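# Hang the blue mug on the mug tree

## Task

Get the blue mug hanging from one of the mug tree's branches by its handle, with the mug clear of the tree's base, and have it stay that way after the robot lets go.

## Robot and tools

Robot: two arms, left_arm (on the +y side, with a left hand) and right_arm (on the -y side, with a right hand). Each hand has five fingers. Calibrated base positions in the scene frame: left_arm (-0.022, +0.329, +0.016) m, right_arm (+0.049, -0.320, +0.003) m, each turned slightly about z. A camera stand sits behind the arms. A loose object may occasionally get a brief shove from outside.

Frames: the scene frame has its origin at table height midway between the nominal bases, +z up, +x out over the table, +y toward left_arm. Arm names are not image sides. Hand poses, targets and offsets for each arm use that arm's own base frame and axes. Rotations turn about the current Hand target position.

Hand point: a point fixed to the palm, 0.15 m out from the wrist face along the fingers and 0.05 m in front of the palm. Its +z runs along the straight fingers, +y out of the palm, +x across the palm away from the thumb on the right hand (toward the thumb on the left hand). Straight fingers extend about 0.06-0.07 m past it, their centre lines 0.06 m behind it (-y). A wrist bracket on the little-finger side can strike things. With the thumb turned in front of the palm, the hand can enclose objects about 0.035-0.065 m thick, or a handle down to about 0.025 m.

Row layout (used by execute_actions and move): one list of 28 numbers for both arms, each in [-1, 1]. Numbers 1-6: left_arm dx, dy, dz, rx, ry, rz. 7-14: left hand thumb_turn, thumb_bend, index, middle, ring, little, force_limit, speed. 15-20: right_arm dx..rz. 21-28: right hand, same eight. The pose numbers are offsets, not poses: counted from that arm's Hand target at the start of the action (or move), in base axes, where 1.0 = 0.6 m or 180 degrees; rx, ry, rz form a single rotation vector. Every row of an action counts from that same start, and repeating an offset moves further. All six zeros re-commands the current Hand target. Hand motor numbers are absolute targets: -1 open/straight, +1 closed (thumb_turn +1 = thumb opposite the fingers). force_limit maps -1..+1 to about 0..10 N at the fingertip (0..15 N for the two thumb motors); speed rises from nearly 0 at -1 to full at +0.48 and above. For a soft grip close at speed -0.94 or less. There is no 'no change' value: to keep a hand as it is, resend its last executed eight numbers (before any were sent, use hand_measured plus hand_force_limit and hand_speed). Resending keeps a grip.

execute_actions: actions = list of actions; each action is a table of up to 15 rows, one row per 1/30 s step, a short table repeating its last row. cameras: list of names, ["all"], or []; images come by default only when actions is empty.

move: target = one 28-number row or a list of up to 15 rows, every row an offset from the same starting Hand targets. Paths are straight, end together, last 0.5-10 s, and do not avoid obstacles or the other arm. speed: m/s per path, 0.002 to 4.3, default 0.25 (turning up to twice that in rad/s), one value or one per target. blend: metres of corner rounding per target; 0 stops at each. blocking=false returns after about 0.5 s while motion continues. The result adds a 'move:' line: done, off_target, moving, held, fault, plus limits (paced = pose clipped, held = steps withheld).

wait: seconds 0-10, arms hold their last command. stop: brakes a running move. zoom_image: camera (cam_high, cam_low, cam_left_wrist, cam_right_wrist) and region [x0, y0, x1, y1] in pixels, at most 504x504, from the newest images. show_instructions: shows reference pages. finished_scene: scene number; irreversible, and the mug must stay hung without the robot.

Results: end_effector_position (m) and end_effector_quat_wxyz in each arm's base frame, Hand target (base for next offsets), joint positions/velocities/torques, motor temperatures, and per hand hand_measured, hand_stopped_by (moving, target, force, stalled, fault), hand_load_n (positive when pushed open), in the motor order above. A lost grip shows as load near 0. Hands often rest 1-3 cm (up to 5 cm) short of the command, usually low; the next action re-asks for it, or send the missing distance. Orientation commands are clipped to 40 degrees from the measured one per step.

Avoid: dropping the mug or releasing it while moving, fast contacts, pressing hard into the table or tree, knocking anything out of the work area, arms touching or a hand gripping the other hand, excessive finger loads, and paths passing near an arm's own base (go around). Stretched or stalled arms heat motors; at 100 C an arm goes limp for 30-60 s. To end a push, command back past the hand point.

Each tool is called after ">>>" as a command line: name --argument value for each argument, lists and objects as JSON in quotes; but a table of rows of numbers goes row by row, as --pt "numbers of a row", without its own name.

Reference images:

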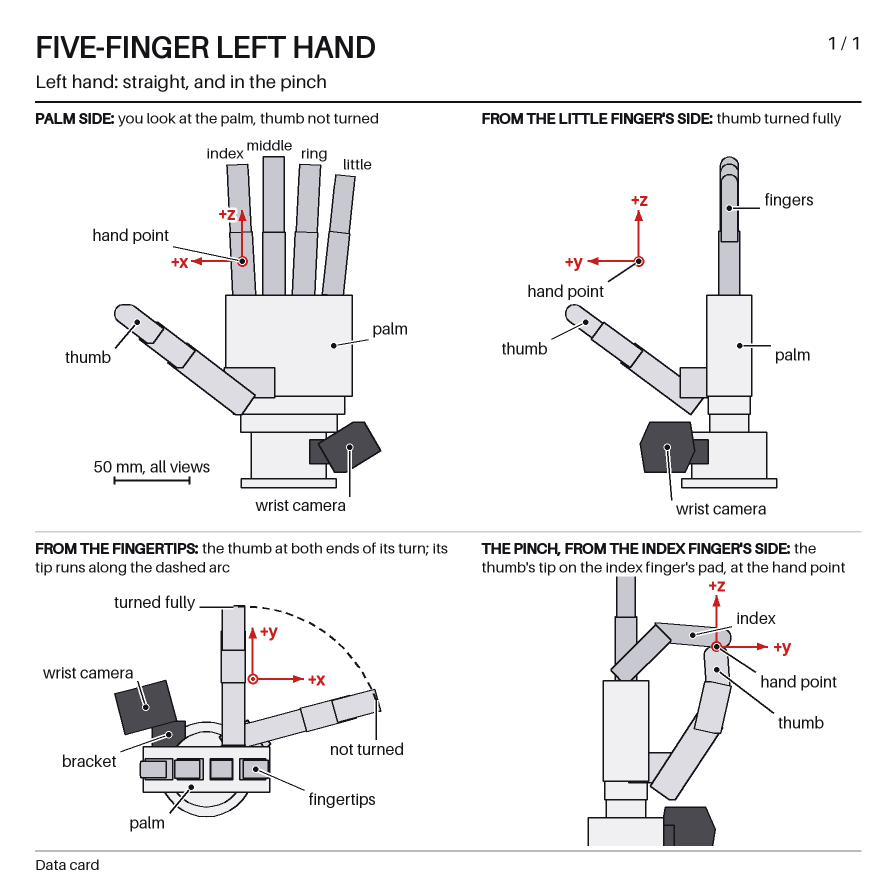

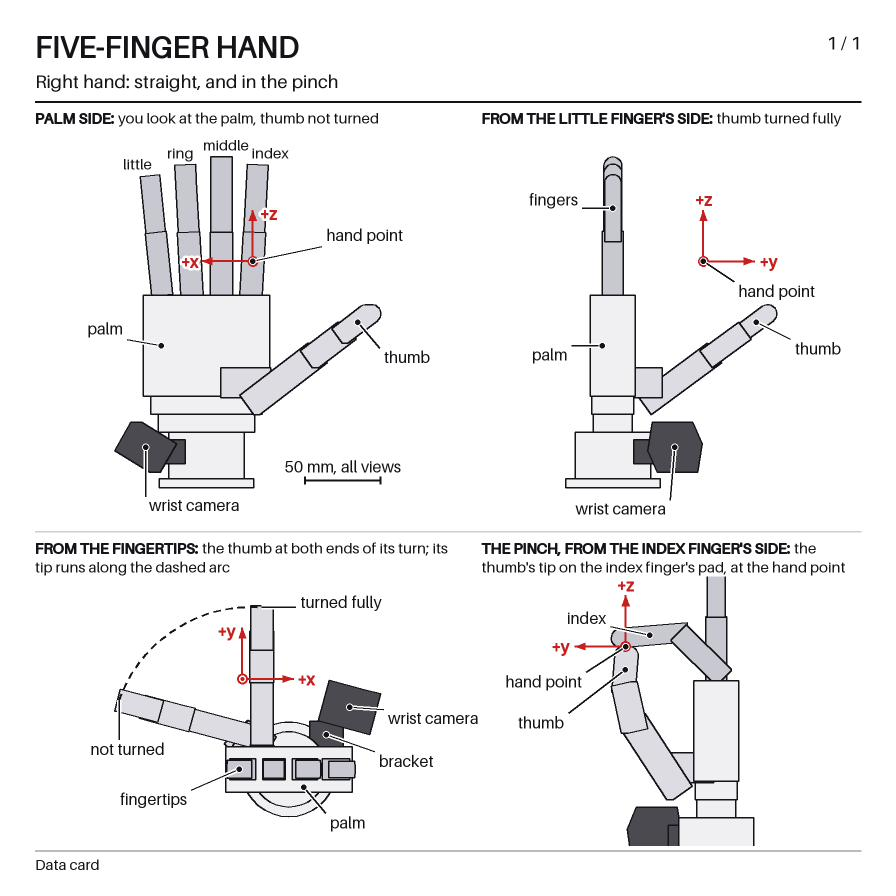

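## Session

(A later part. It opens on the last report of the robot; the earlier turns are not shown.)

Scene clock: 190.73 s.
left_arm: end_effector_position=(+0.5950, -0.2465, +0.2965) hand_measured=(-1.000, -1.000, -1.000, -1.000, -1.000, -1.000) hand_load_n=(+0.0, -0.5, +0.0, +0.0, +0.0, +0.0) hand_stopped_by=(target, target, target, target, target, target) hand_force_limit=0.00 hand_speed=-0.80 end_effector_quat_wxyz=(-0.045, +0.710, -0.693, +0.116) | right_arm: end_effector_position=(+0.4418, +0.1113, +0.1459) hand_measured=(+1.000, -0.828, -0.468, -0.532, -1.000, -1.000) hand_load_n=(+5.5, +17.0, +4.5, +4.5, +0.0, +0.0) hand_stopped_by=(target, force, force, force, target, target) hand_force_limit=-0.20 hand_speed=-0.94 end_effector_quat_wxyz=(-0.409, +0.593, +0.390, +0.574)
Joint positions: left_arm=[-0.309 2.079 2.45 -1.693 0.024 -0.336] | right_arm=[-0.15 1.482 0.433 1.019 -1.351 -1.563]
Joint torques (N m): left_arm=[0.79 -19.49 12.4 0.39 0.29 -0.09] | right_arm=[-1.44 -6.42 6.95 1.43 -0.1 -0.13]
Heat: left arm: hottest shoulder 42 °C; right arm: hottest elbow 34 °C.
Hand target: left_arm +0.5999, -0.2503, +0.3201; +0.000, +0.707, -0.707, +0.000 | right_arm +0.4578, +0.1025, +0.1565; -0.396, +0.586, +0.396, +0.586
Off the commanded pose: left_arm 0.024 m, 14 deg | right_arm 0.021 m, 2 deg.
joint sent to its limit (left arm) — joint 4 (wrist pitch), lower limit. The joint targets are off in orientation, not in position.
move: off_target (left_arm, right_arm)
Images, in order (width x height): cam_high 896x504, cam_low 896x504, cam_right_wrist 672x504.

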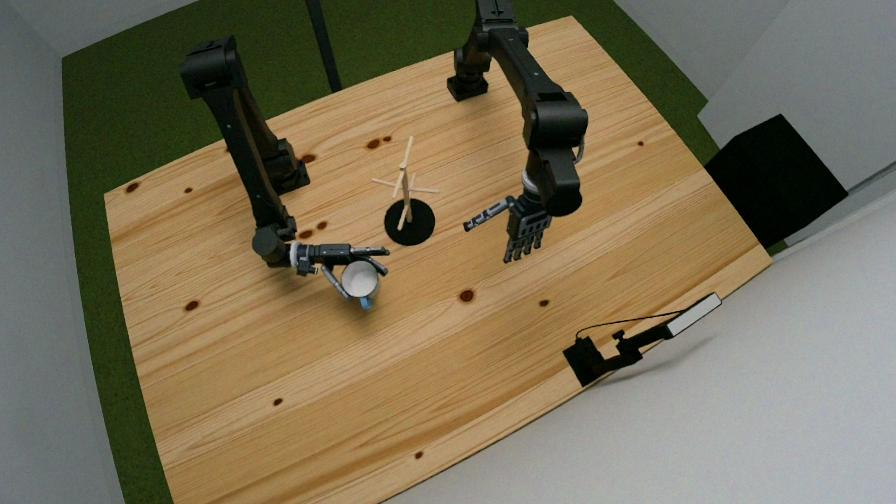

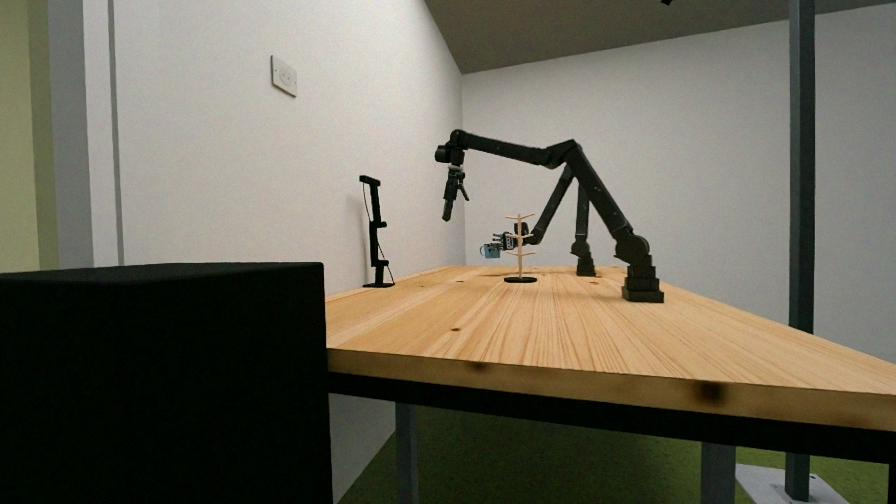

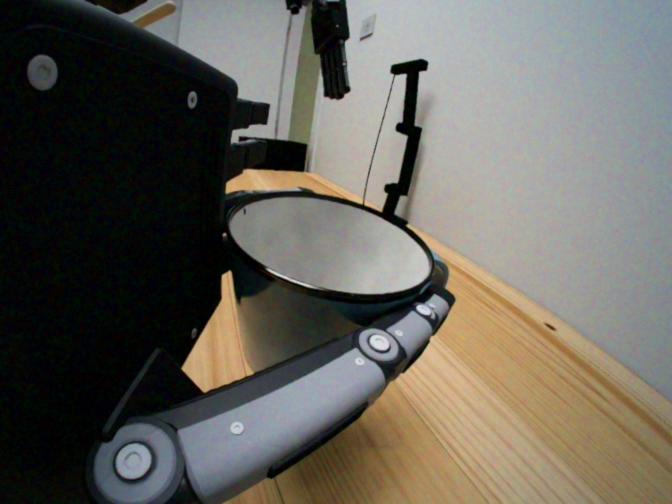

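>>> move --pt "0 0 0 0 0 0 -1 -1 -1 -1 -1 -1 0 -0.8 0 0 -0.125 0 0 0 1 0 0.15 0.1 -1 -1 -0.2 -0.94" --speed 0.08 --cameras '["cam_low","cam_right_wrist"]'

>>> zoom_image --camera "cam_low" --region '[460, 200, 580, 300]'

Scene clock: 195.37 s.
left_arm: end_effector_position=(+0.5950, -0.2465, +0.2965) hand_measured=(-1.000, -1.000, -1.000, -1.000, -1.000, -1.000) hand_load_n=(+0.0, +0.0, +0.0, +0.0, +0.0, +0.0) hand_stopped_by=(target, target, target, target, target, target) hand_force_limit=0.00 hand_speed=-0.80 end_effector_quat_wxyz=(-0.045, +0.710, -0.693, +0.116) | right_arm: end_effector_position=(+0.4474, +0.1103, +0.0773) hand_measured=(+1.000, -0.828, -0.468, -0.532, -1.000, -1.000) hand_load_n=(+5.5, +17.0, +5.0, +4.5, +0.0, +0.0) hand_stopped_by=(target, force, force, force, target, target) hand_force_limit=-0.20 hand_speed=-0.94 end_effector_quat_wxyz=(-0.406, +0.591, +0.394, +0.575)
Joint positions: left_arm=[-0.309 2.079 2.45 -1.693 0.024 -0.336] | right_arm=[-0.15 1.778 0.433 1.304 -1.351 -1.585]
Joint torques (N m): left_arm=[1.26 -19.25 12.57 0.49 0.28 -0.14] | right_arm=[-1.55 -8.23 3.89 2.11 -0.11 -0.02]
Heat: left arm: hottest shoulder 42 °C; right arm: hottest elbow 34 °C.
Hand target: left_arm +0.5999, -0.2503, +0.3201; +0.000, +0.707, -0.707, +0.000 | right_arm +0.4578, +0.1025, +0.0815; -0.396, +0.586, +0.396, +0.586
Off the commanded pose: left_arm 0.024 m, 14 deg | right_arm 0.014 m, 2 deg.
joint sent to its limit (left arm) — joint 4 (wrist pitch), lower limit. The joint targets are off in orientation, not in position.
move: off_target (left_arm, right_arm)
Images, in order (width x height): cam_low 896x504, cam_right_wrist 672x504.

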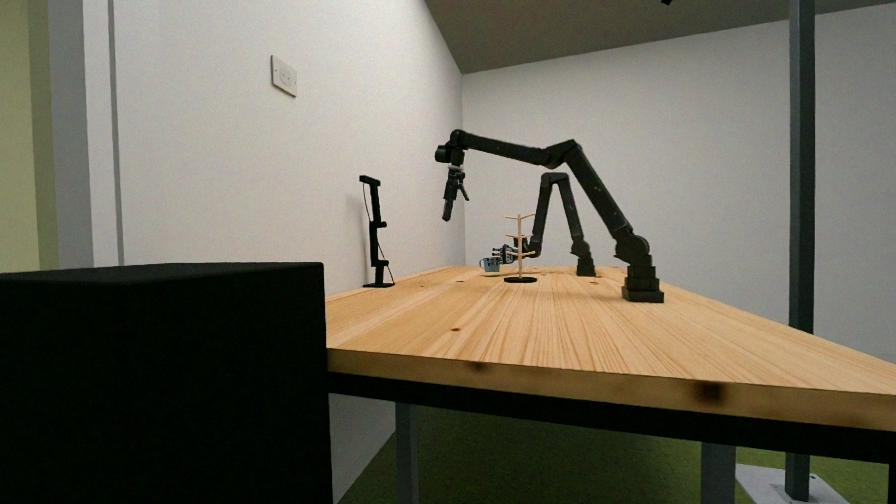

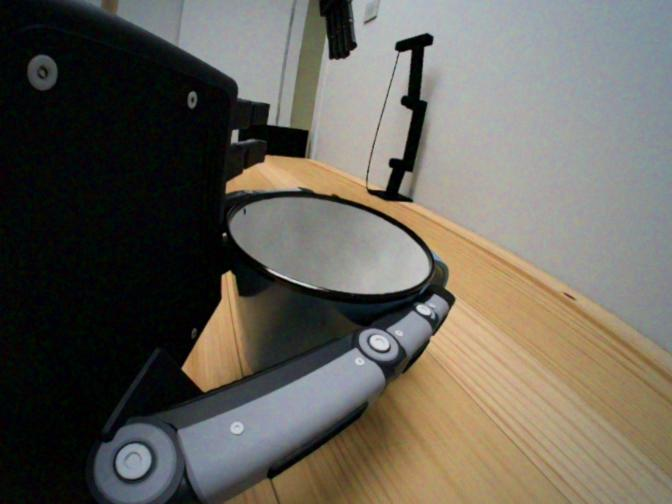

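Scaled by 4.200 from the camera's 896x504 image, which has a finer 1280x720 frame.

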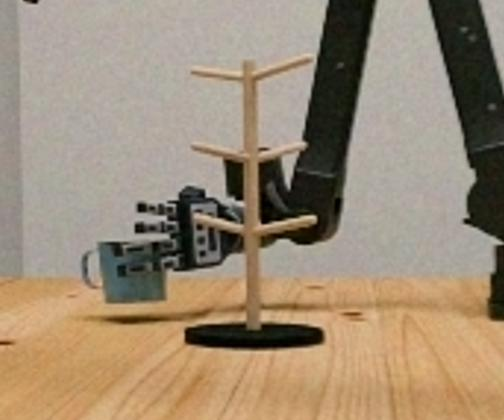

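>>> move --pt "0 0 0 0 0 0 -1 -1 -1 -1 -1 -1 0 -0.8 0 0 -0.03 0 0 0 1 0 0.15 0.1 -1 -1 -0.2 -0.94" --speed 0.04 --cameras '["cam_low","cam_right_wrist"]'

>>> zoom_image --camera "cam_low" --region '[460, 200, 580, 300]'

Scene clock: 197.57 s.
left_arm: end_effector_position=(+0.5950, -0.2465, +0.2965) hand_measured=(-1.000, -1.000, -1.000, -1.000, -1.000, -1.000) hand_load_n=(+0.0, +0.0, +0.0, +0.0, +0.0, +0.0) hand_stopped_by=(target, target, target, target, target, target) hand_force_limit=0.00 hand_speed=-0.80 end_effector_quat_wxyz=(-0.045, +0.710, -0.693, +0.116) | right_arm: end_effector_position=(+0.4477, +0.1104, +0.0602) hand_measured=(+1.000, -0.828, -0.468, -0.532, -1.000, -1.000) hand_load_n=(+5.5, +16.5, +4.5, +4.5, +0.0, +0.0) hand_stopped_by=(target, force, force, force, target, target) hand_force_limit=-0.20 hand_speed=-0.94 end_effector_quat_wxyz=(-0.406, +0.591, +0.394, +0.576)
Joint positions: left_arm=[-0.309 2.079 2.45 -1.693 0.024 -0.336] | right_arm=[-0.15 1.857 0.439 1.38 -1.352 -1.582]
Joint torques (N m): left_arm=[1.03 -19.14 12.92 0.4 0.31 -0.13] | right_arm=[-1.38 -8.64 3.33 2.03 -0.07 -0.05]
Heat: left arm: hottest shoulder 42 °C; right arm: hottest elbow 34 °C.
Hand target: left_arm +0.5999, -0.2503, +0.3201; +0.000, +0.707, -0.707, +0.000 | right_arm +0.4577, +0.1025, +0.0634; -0.396, +0.586, +0.396, +0.586
Off the commanded pose: left_arm 0.024 m, 14 deg | right_arm 0.013 m, 2 deg.
joint sent to its limit (left arm) — joint 4 (wrist pitch), lower limit. The joint targets are off in orientation, not in position.
move: off_target (left_arm, right_arm)
Images, in order (width x height): cam_low 896x504, cam_right_wrist 672x504.

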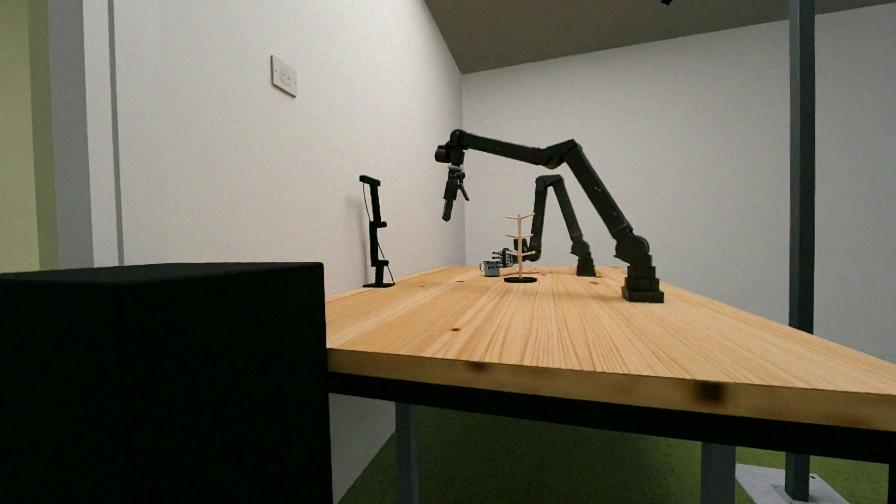

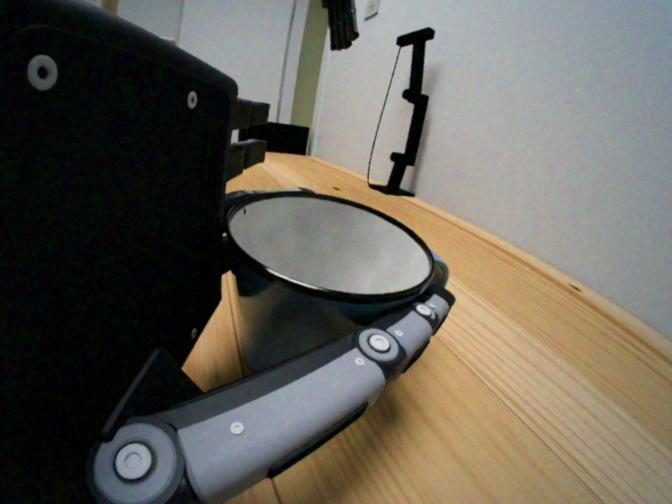

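Scaled by 4.200 from the camera's 896x504 image, which has a finer 1280x720 frame.

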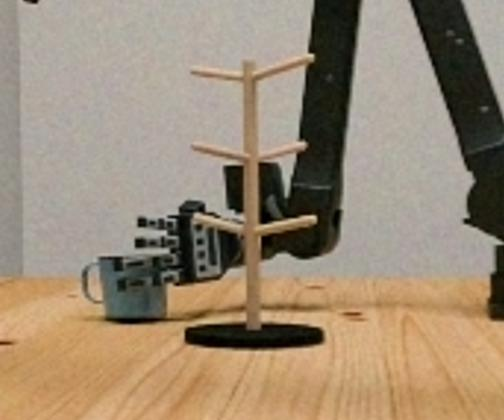

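>>> move --pt "0 0 0 0 0 0 -1 -1 -1 -1 -1 -1 0 -0.8 0 0 -0.006 0 0 0 1 0 0.15 0.1 -1 -1 -0.2 -0.94" --speed 0.04

>>> move --pt "0 0 0 0 0 0 -1 -1 -1 -1 -1 -1 0 -0.8 0 0 0 0 0 0 1 -1 -1 -1 -1 -1 -0.2 -0.8" --cameras '["cam_high","cam_low","cam_right_wrist"]'

>>> zoom_image --camera "cam_low" --region '[460, 200, 580, 300]'

>>> zoom_image --camera "cam_high" --region '[280, 200, 440, 340]'

Scene clock: 199.57 s.
left_arm: end_effector_position=(+0.5950, -0.2465, +0.2965) hand_measured=(-1.000, -1.000, -1.000, -1.000, -1.000, -1.000) hand_load_n=(+0.0, +0.0, +0.0, +0.0, +0.0, +0.0) hand_stopped_by=(target, target, target, target, target, target) hand_force_limit=0.00 hand_speed=-0.80 end_effector_quat_wxyz=(-0.045, +0.710, -0.693, +0.116) | right_arm: end_effector_position=(+0.4473, +0.1105, +0.0578) hand_measured=(+1.000, -0.828, -0.468, -0.532, -1.000, -1.000) hand_load_n=(+5.5, +17.0, +5.0, +4.5, +0.0, +0.0) hand_stopped_by=(target, force, force, force, target, target) hand_force_limit=-0.20 hand_speed=-0.94 end_effector_quat_wxyz=(-0.405, +0.590, +0.395, +0.576)
Joint positions: left_arm=[-0.309 2.079 2.45 -1.693 0.024 -0.336] | right_arm=[-0.15 1.87 0.439 1.397 -1.353 -1.581]
Joint torques (N m): left_arm=[1.26 -20.25 12.79 0.39 0.32 -0.08] | right_arm=[-1.32 -8.53 3.33 2.02 -0.06 -0.03]
Heat: left arm: hottest shoulder 42 °C; right arm: hottest elbow 33 °C.
Hand target: left_arm +0.5999, -0.2503, +0.3201; +0.000, +0.707, -0.707, +0.000 | right_arm +0.4577, +0.1025, +0.0598; -0.396, +0.586, +0.396, +0.586
Off the commanded pose: left_arm 0.024 m, 14 deg | right_arm 0.013 m, 2 deg.
joint sent to its limit (left arm) — joint 4 (wrist pitch), lower limit. The joint targets are off in orientation, not in position.
move: off_target (left_arm, right_arm)

Scene clock: 200.80 s.
left_arm: end_effector_position=(+0.5950, -0.2465, +0.2965) hand_measured=(-1.000, -1.000, -1.000, -1.000, -1.000, -1.000) hand_load_n=(-0.5, +0.0, +0.0, +0.0, +0.0, +0.0) hand_stopped_by=(target, target, target, target, target, target) hand_force_limit=0.00 hand_speed=-0.80 end_effector_quat_wxyz=(-0.045, +0.710, -0.693, +0.116) | right_arm: end_effector_position=(+0.4496, +0.1102, +0.0606) hand_measured=(+1.000, -1.000, -1.000, -1.000, -1.000, -1.000) hand_load_n=(+0.5, +0.0, +0.0, +0.0, +0.0, +0.0) hand_stopped_by=(target, target, target, target, target, target) hand_force_limit=-0.20 hand_speed=-0.80 end_effector_quat_wxyz=(-0.402, +0.586, +0.399, +0.580)
Joint positions: left_arm=[-0.309 2.079 2.45 -1.693 0.024 -0.336] | right_arm=[-0.15 1.871 0.444 1.408 -1.353 -1.581]
Joint torques (N m): left_arm=[1.67 -19.49 12.74 0.34 0.29 -0.16] | right_arm=[-1.44 -8.35 3 1.8 -0.02 0.03]
Heat: left arm: hottest shoulder 42 °C; right arm: hottest elbow 33 °C.
Hand target: left_arm +0.5999, -0.2503, +0.3201; +0.000, +0.707, -0.707, +0.000 | right_arm +0.4578, +0.1025, +0.0598; -0.396, +0.586, +0.396, +0.586
Off the commanded pose: left_arm 0.024 m, 14 deg | right_arm 0.011 m, 1 deg.
joint sent to its limit (left arm) — joint 4 (wrist pitch), lower limit. The joint targets are off in orientation, not in position.
move: off_target (left_arm, right_arm)
Images, in order (width x height): cam_high 896x504, cam_low 896x504, cam_right_wrist 672x504.

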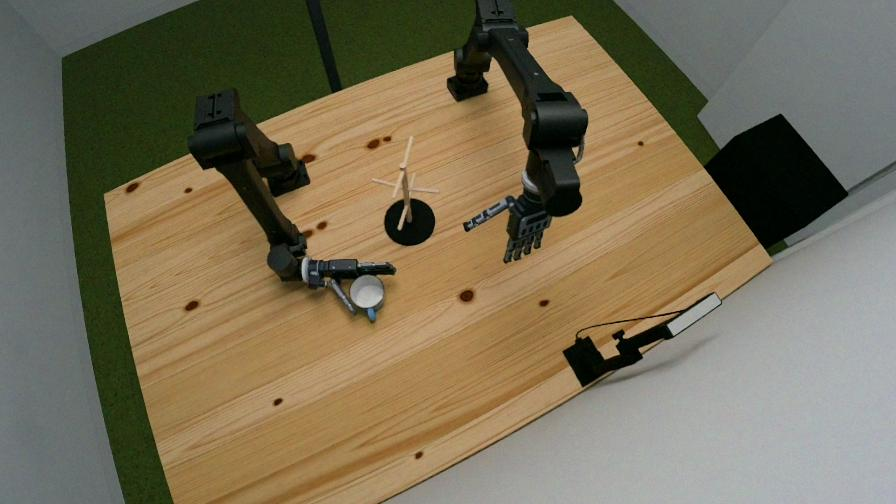

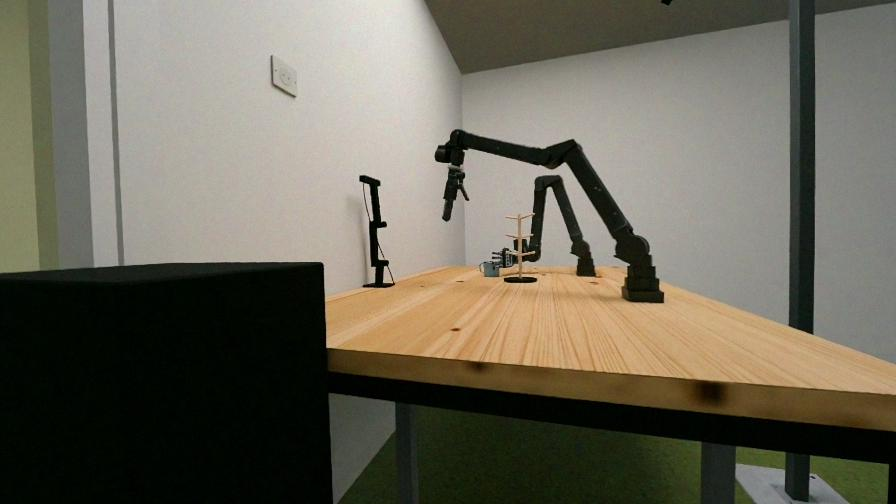

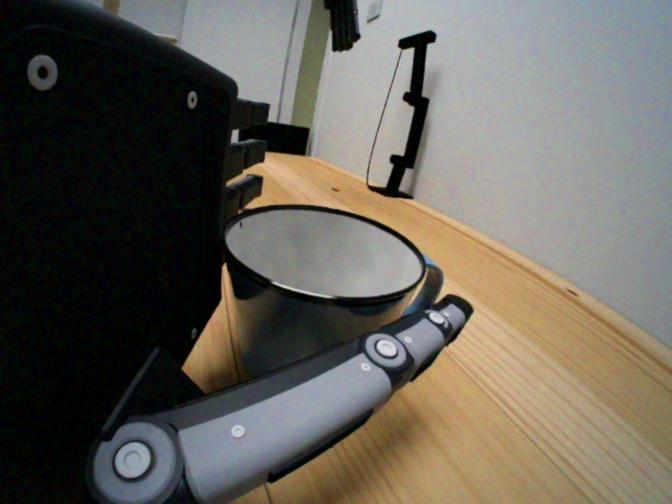

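Scaled by 4.200 from the camera's 896x504 image, which has a finer 1280x720 frame.

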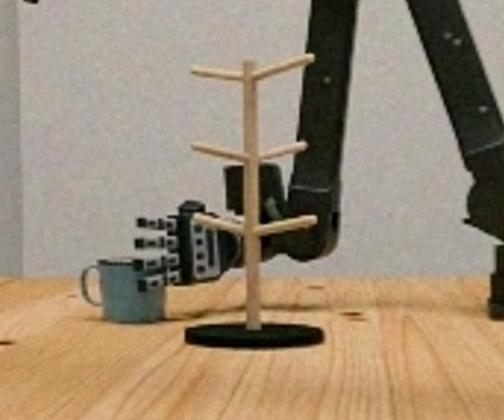

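Scaled by 3.150 from the camera's 896x504 image, which has a finer 1280x720 frame.

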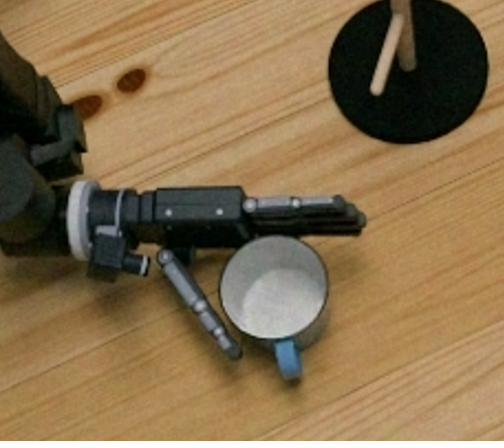

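>>> move --pt "0 0 0 0 0 0 -1 -1 -1 -1 -1 -1 0 -0.8 -0.0185 -0.0107 0 0 0 0 1 -1 -1 -1 -1 -1 -0.2 -0.8" --pt "0 0 0 0 0 0 -1 -1 -1 -1 -1 -1 0 -0.8 -0.0185 -0.0107 0.167 0 0 0 1 -1 -1 -1 -1 -1 -0.2 -0.8" --pt "0 0 0 0 0 0 -1 -1 -1 -1 -1 -1 0 -0.8 -0.0557 0.0037 0.167 0 0 -0.2722 1 -1 -1 -1 -1 -1 -0.2 -0.8" --speed '[0.05,0.1,0.2]' --cameras '["cam_high","cam_low","cam_left_wrist","cam_right_wrist"]'

>>> zoom_image --camera "cam_high" --region '[280, 200, 440, 340]'

Scene clock: 209.43 s.
left_arm: end_effector_position=(+0.5950, -0.2465, +0.2965) hand_measured=(-1.000, -1.000, -1.000, -1.000, -1.000, -1.000) hand_load_n=(+0.0, +0.0, +0.0, +0.0, +0.0, +0.0) hand_stopped_by=(target, target, target, target, target, target) hand_force_limit=0.00 hand_speed=-0.80 end_effector_quat_wxyz=(-0.045, +0.710, -0.693, +0.116) | right_arm: end_effector_position=(+0.4242, +0.0977, +0.1611) hand_measured=(+1.000, -1.000, -1.000, -1.000, -1.000, -1.000) hand_load_n=(+0.0, +0.0, +0.0, +0.0, +0.0, +0.0) hand_stopped_by=(target, target, target, target, target, target) hand_force_limit=-0.20 hand_speed=-0.80 end_effector_quat_wxyz=(-0.118, +0.696, +0.108, +0.700)
Joint positions: left_arm=[-0.309 2.079 2.45 -1.693 0.024 -0.336] | right_arm=[0.401 1.219 0.232 0.996 0.081 -1.56]
Joint torques (N m): left_arm=[1.38 -19.31 12.81 0.32 0.25 -0.13] | right_arm=[1.44 -3.49 5.55 1.57 0.18 -0.15]
Heat: left arm: hottest shoulder 42 °C; right arm: hottest elbow 33 °C.
Hand target: left_arm +0.5999, -0.2503, +0.3201; +0.000, +0.707, -0.707, +0.000 | right_arm +0.4244, +0.1046, +0.1599; -0.117, +0.697, +0.118, +0.697
Off the commanded pose: left_arm 0.024 m, 14 deg | right_arm 0.007 m, 1 deg.
joint sent to its limit (left arm) — joint 4 (wrist pitch), lower limit. The joint targets are off in orientation, not in position.
move: off_target (left_arm)

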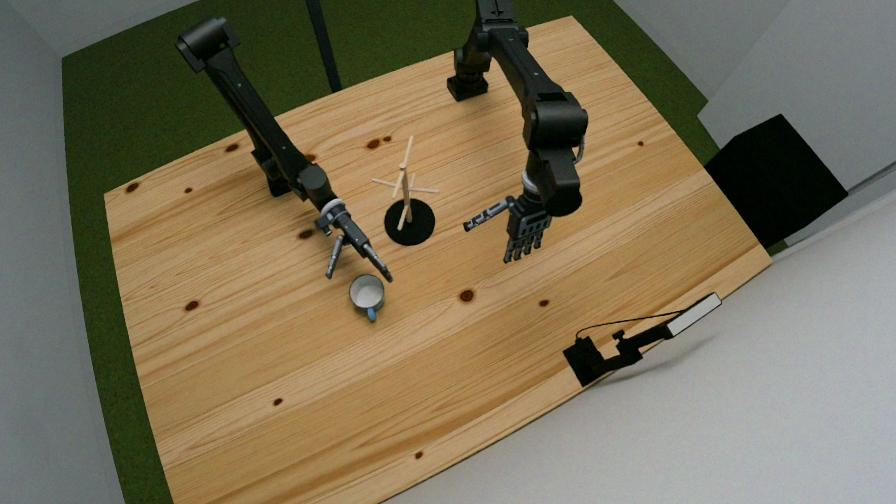

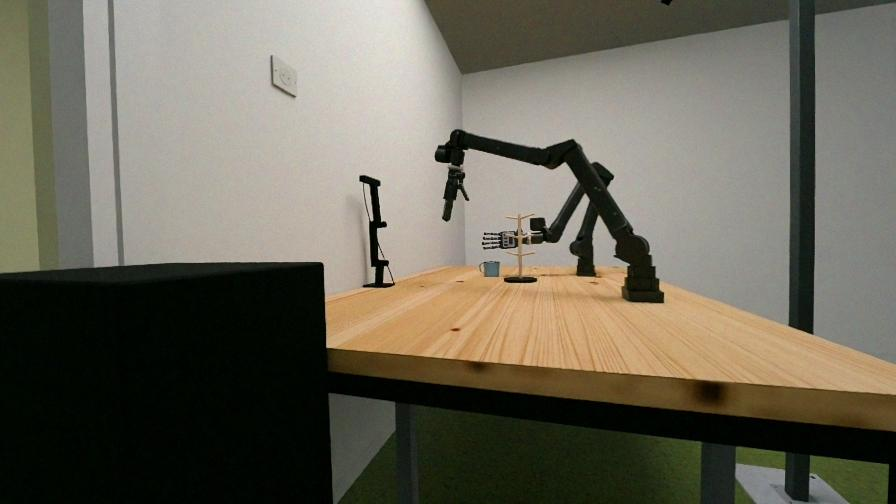

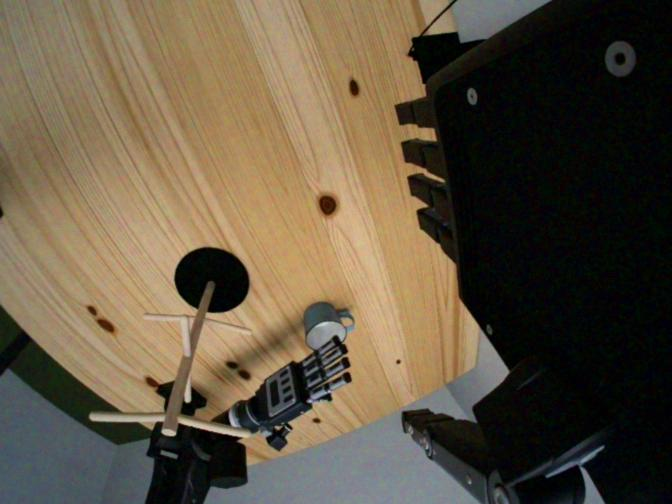

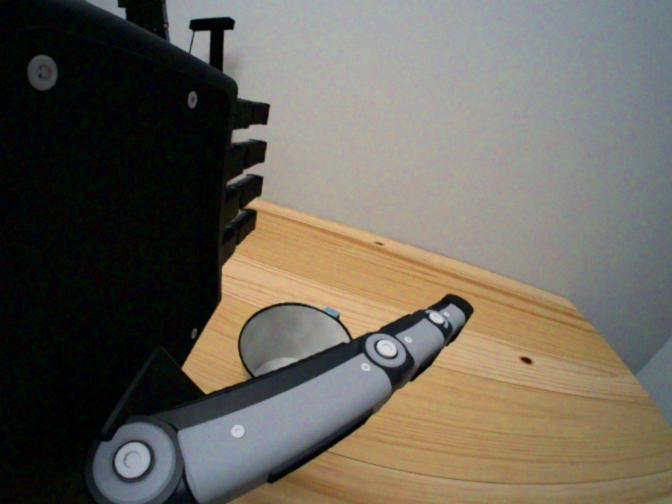

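Scaled by 3.150 from the camera's 896x504 image, which has a finer 1280x720 frame.

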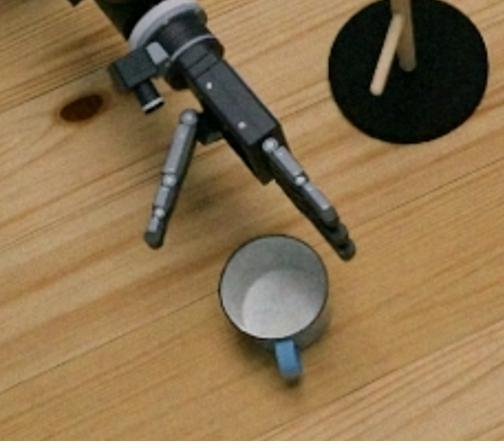

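>>> move --pt "0 0 0 0 0 0 -1 -1 -1 -1 -1 -1 0 -0.8 0.005 0.0167 0 0 0 0 1 -1 -1 -1 -1 -1 -0.2 -0.8" --pt "0 0 0 0 0 0 -1 -1 -1 -1 -1 -1 0 -0.8 0.005 0.0167 -0.1 0 0 0 1 -1 -1 -1 -1 -1 -0.2 -0.8" --speed '[0.1,0.1]' --cameras '["cam_high","cam_low","cam_right_wrist"]'

>>> zoom_image --camera "cam_high" --region '[280, 200, 440, 340]'

Scene clock: 214.27 s.
left_arm: end_effector_position=(+0.5950, -0.2465, +0.2965) hand_measured=(-1.000, -1.000, -1.000, -1.000, -1.000, -1.000) hand_load_n=(+0.0, +0.0, +0.0, +0.0, +0.0, +0.0) hand_stopped_by=(target, target, target, target, target, target) hand_force_limit=0.00 hand_speed=-0.80 end_effector_quat_wxyz=(-0.045, +0.710, -0.693, +0.116) | right_arm: end_effector_position=(+0.4306, +0.1094, +0.1040) hand_measured=(+1.000, -1.000, -1.000, -1.000, -1.000, -1.000) hand_load_n=(+0.0, +0.0, +0.0, +0.0, +0.0, +0.0) hand_stopped_by=(target, target, target, target, target, target) hand_force_limit=-0.20 hand_speed=-0.80 end_effector_quat_wxyz=(-0.118, +0.697, +0.109, +0.699)
Joint positions: left_arm=[-0.309 2.079 2.45 -1.693 0.024 -0.336] | right_arm=[0.434 1.59 0.228 1.368 0.113 -1.56]
Joint torques (N m): left_arm=[0.62 -19.78 12.51 0.4 0.27 -0.07] | right_arm=[1.38 -4.95 2.39 2.43 0.17 -0.15]
Heat: left arm: hottest shoulder 42 °C; right arm: hottest elbow 33 °C.
Hand target: left_arm +0.5999, -0.2503, +0.3201; +0.000, +0.707, -0.707, +0.000 | right_arm +0.4274, +0.1147, +0.1000; -0.118, +0.697, +0.118, +0.697
Off the commanded pose: left_arm 0.024 m, 14 deg | right_arm 0.007 m, 1 deg.
joint sent to its limit (left arm) — joint 4 (wrist pitch), lower limit. The joint targets are off in orientation, not in position.
move: off_target (left_arm)
Images, in order (width x height): cam_high 896x504, cam_low 896x504, cam_right_wrist 672x504.

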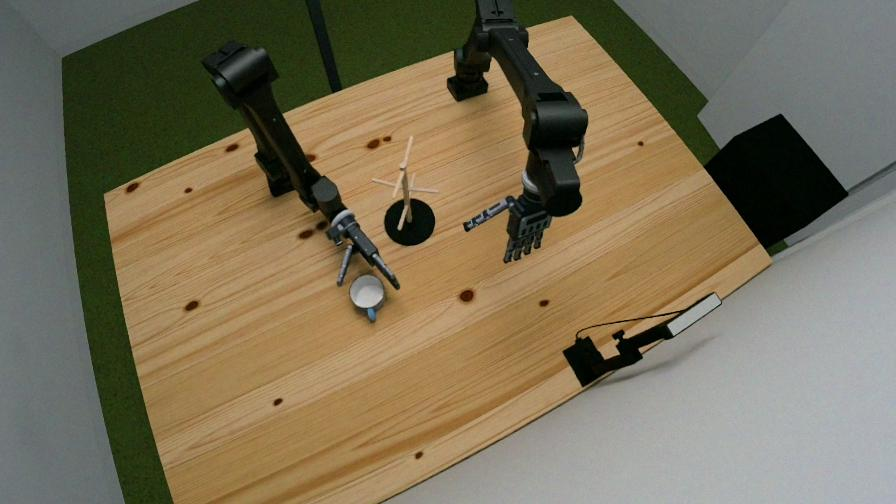

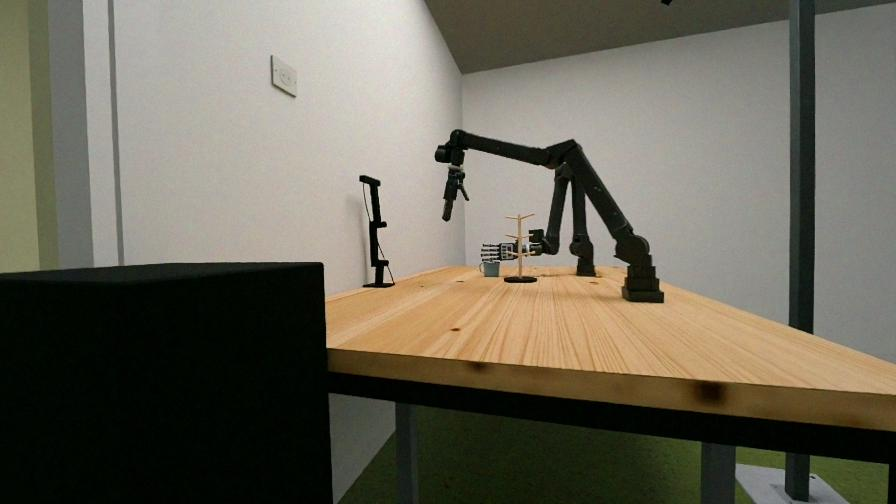

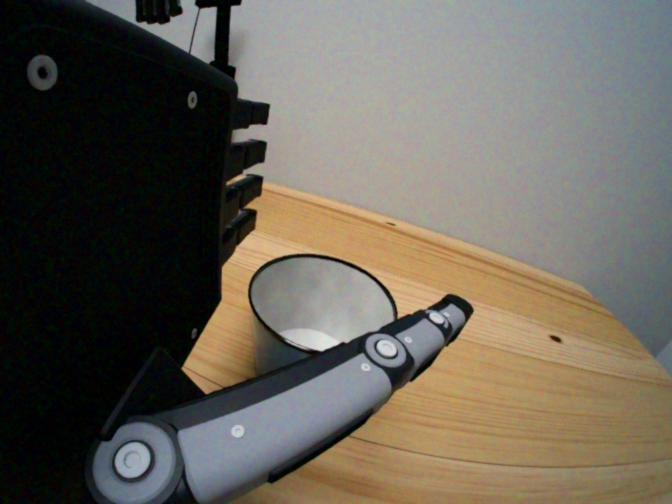

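Scaled by 3.150 from the camera's 896x504 image, which has a finer 1280x720 frame.

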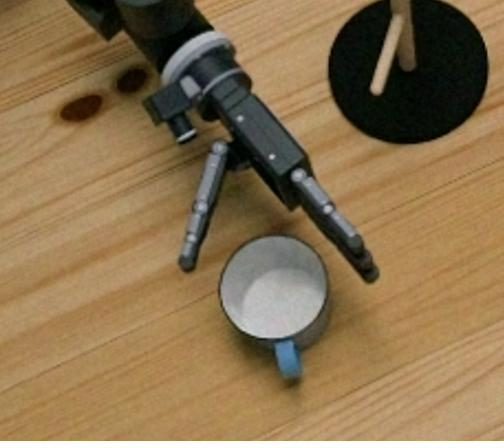

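>>> move --pt "0 0 0 0 0 0 -1 -1 -1 -1 -1 -1 0 -0.8 0 0 -0.0775 0 0 0 1 -1 -1 -1 -1 -1 -0.2 -0.8" --pt "0 0 0 0 0 0 -1 -1 -1 -1 -1 -1 0 -0.8 0.0467 -0.005 -0.0775 0 0 0 1 -1 -1 -1 -1 -1 -0.2 -0.8" --speed '[0.08,0.05]' --cameras '["cam_high","cam_low","cam_right_wrist"]'

>>> zoom_image --camera "cam_high" --region '[280, 200, 440, 340]'

>>> zoom_image --camera "cam_low" --region '[460, 200, 580, 300]'

Scene clock: 218.20 s.
left_arm: end_effector_position=(+0.5950, -0.2465, +0.2965) hand_measured=(-1.000, -1.000, -1.000, -1.000, -1.000, -1.000) hand_load_n=(+0.0, +0.0, +0.0, +0.0, +0.0, +0.0) hand_stopped_by=(target, target, target, target, target, target) hand_force_limit=0.00 hand_speed=-0.80 end_effector_quat_wxyz=(-0.045, +0.710, -0.693, +0.116) | right_arm: end_effector_position=(+0.4489, +0.1162, +0.0542) hand_measured=(+1.000, -1.000, -1.000, -1.000, -1.000, -1.000) hand_load_n=(+0.0, +0.0, +0.0, +0.0, +0.0, +0.0) hand_stopped_by=(target, target, target, target, target, target) hand_force_limit=-0.20 hand_speed=-0.80 end_effector_quat_wxyz=(-0.124, +0.702, +0.118, +0.691)
Joint positions: left_arm=[-0.309 2.079 2.45 -1.693 0.024 -0.336] | right_arm=[0.412 1.876 0.289 1.573 0.067 -1.56]
Joint torques (N m): left_arm=[1.49 -19.66 12.85 0.46 0.3 -0.12] | right_arm=[-1.49 -7.3 2.09 2.44 -0.07 -0.14]
Heat: left arm: hottest shoulder 42 °C; right arm: hottest elbow 33 °C.
Hand target: left_arm +0.5999, -0.2503, +0.3201; +0.000, +0.707, -0.707, +0.000 | right_arm +0.4553, +0.1117, +0.0534; -0.118, +0.697, +0.118, +0.697
Off the commanded pose: left_arm 0.024 m, 14 deg | right_arm 0.008 m, 1 deg.
joint sent to its limit (left arm) — joint 4 (wrist pitch), lower limit. The joint targets are off in orientation, not in position.
joint sent to its limit (right arm) — joint 4 (wrist pitch), upper limit. The joint targets still meet the commanded pose.
move: off_target (left_arm)
Images, in order (width x height): cam_high 896x504, cam_low 896x504, cam_right_wrist 672x504.

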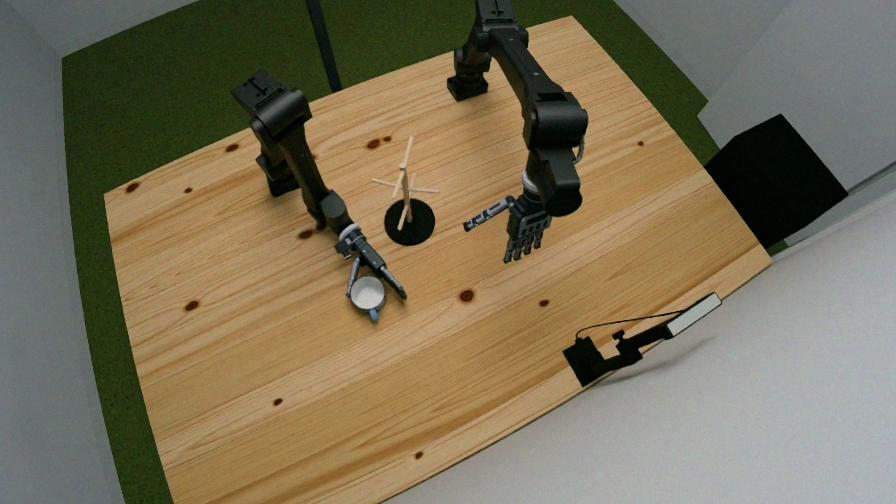

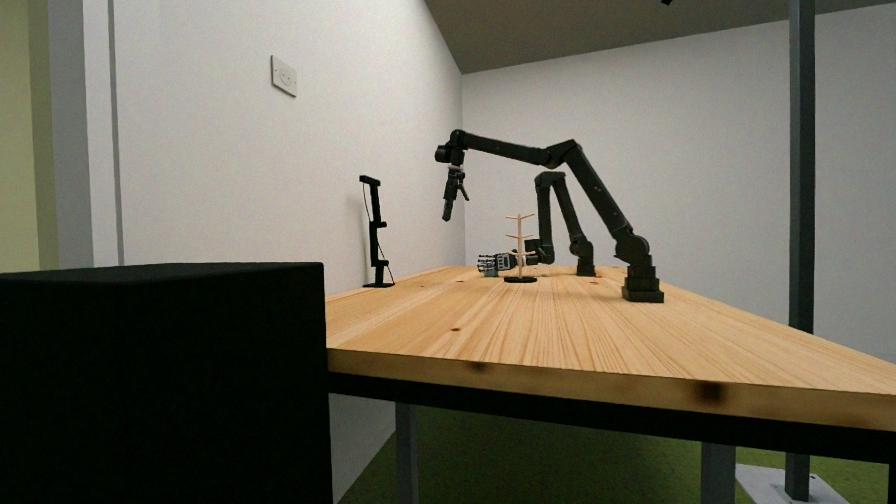

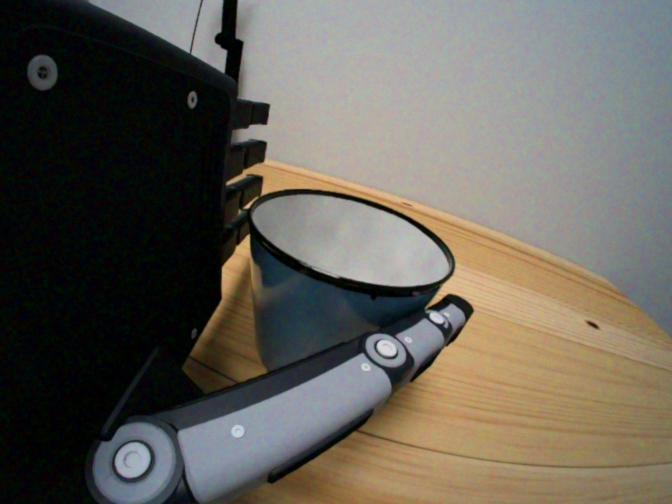

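Scaled by 3.150 from the camera's 896x504 image, which has a finer 1280x720 frame.

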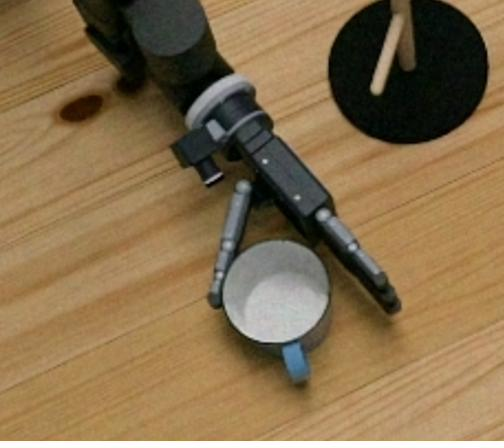

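Scaled by 4.200 from the camera's 896x504 image, which has a finer 1280x720 frame.

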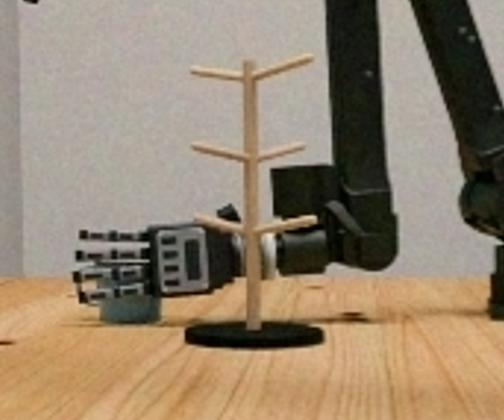

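>>> move --pt "0 0 0 0 0 0 -1 -1 -1 -1 -1 -1 0 -0.8 0.005 -0.0215 0.004 0 0 0 1 -1 -1 -1 -1 -1 -0.2 -0.8" --speed '[0.05]' --cameras '["cam_high","cam_right_wrist"]'

>>> zoom_image --camera "cam_high" --region '[280, 200, 440, 340]'

Scene clock: 220.17 s.
left_arm: end_effector_position=(+0.5950, -0.2465, +0.2965) hand_measured=(-1.000, -1.000, -1.000, -1.000, -1.000, -1.000) hand_load_n=(+0.0, +0.0, +0.0, +0.0, +0.0, +0.0) hand_stopped_by=(target, target, target, target, target, target) hand_force_limit=0.00 hand_speed=-0.80 end_effector_quat_wxyz=(-0.045, +0.710, -0.693, +0.116) | right_arm: end_effector_position=(+0.4534, +0.1061, +0.0541) hand_measured=(+1.000, -1.000, -1.000, -1.000, -1.000, -1.000) hand_load_n=(+0.0, +0.0, +0.0, +0.0, +0.0, +0.0) hand_stopped_by=(target, target, target, target, target, target) hand_force_limit=-0.20 hand_speed=-0.80 end_effector_quat_wxyz=(-0.126, +0.702, +0.120, +0.691)
Joint positions: left_arm=[-0.309 2.079 2.45 -1.693 0.024 -0.336] | right_arm=[0.367 1.876 0.289 1.573 0.016 -1.56]
Joint torques (N m): left_arm=[0.67 -19.6 12.85 0.38 0.28 -0.17] | right_arm=[-1.44 -7.94 1.63 2.43 0.02 -0.15]
Heat: left arm: hottest shoulder 42 °C; right arm: hottest elbow 33 °C.
Hand target: left_arm +0.5999, -0.2503, +0.3201; +0.000, +0.707, -0.707, +0.000 | right_arm +0.4584, +0.0988, +0.0559; -0.117, +0.697, +0.118, +0.697
Off the commanded pose: left_arm 0.024 m, 14 deg | right_arm 0.009 m, 1 deg.
joint sent to its limit (left arm) — joint 4 (wrist pitch), lower limit. The joint targets are off in orientation, not in position.
joint sent to its limit (right arm) — joint 4 (wrist pitch), upper limit. The joint targets still meet the commanded pose.
move: off_target (left_arm)
Images, in order (width x height): cam_high 896x504, cam_right_wrist 672x504.

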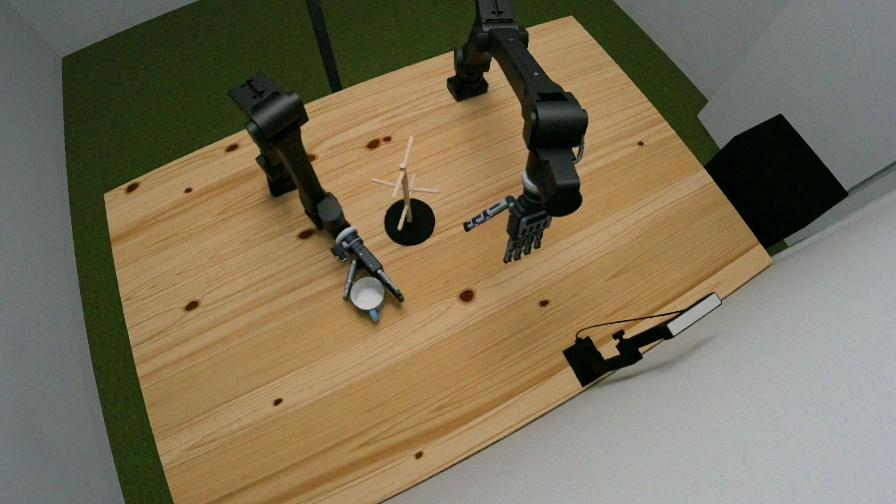

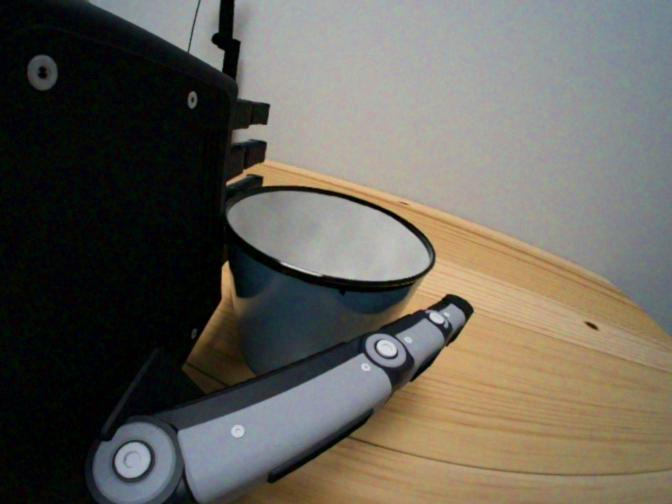

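Scaled by 3.150 from the camera's 896x504 image, which has a finer 1280x720 frame.

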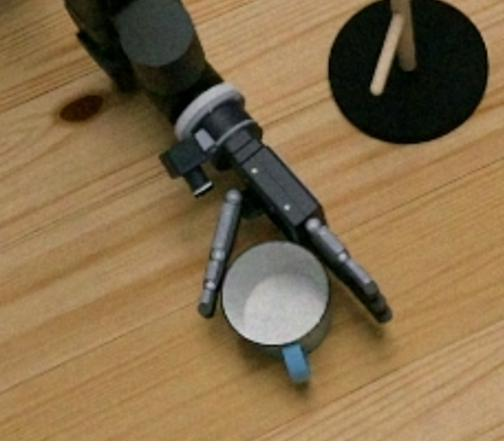

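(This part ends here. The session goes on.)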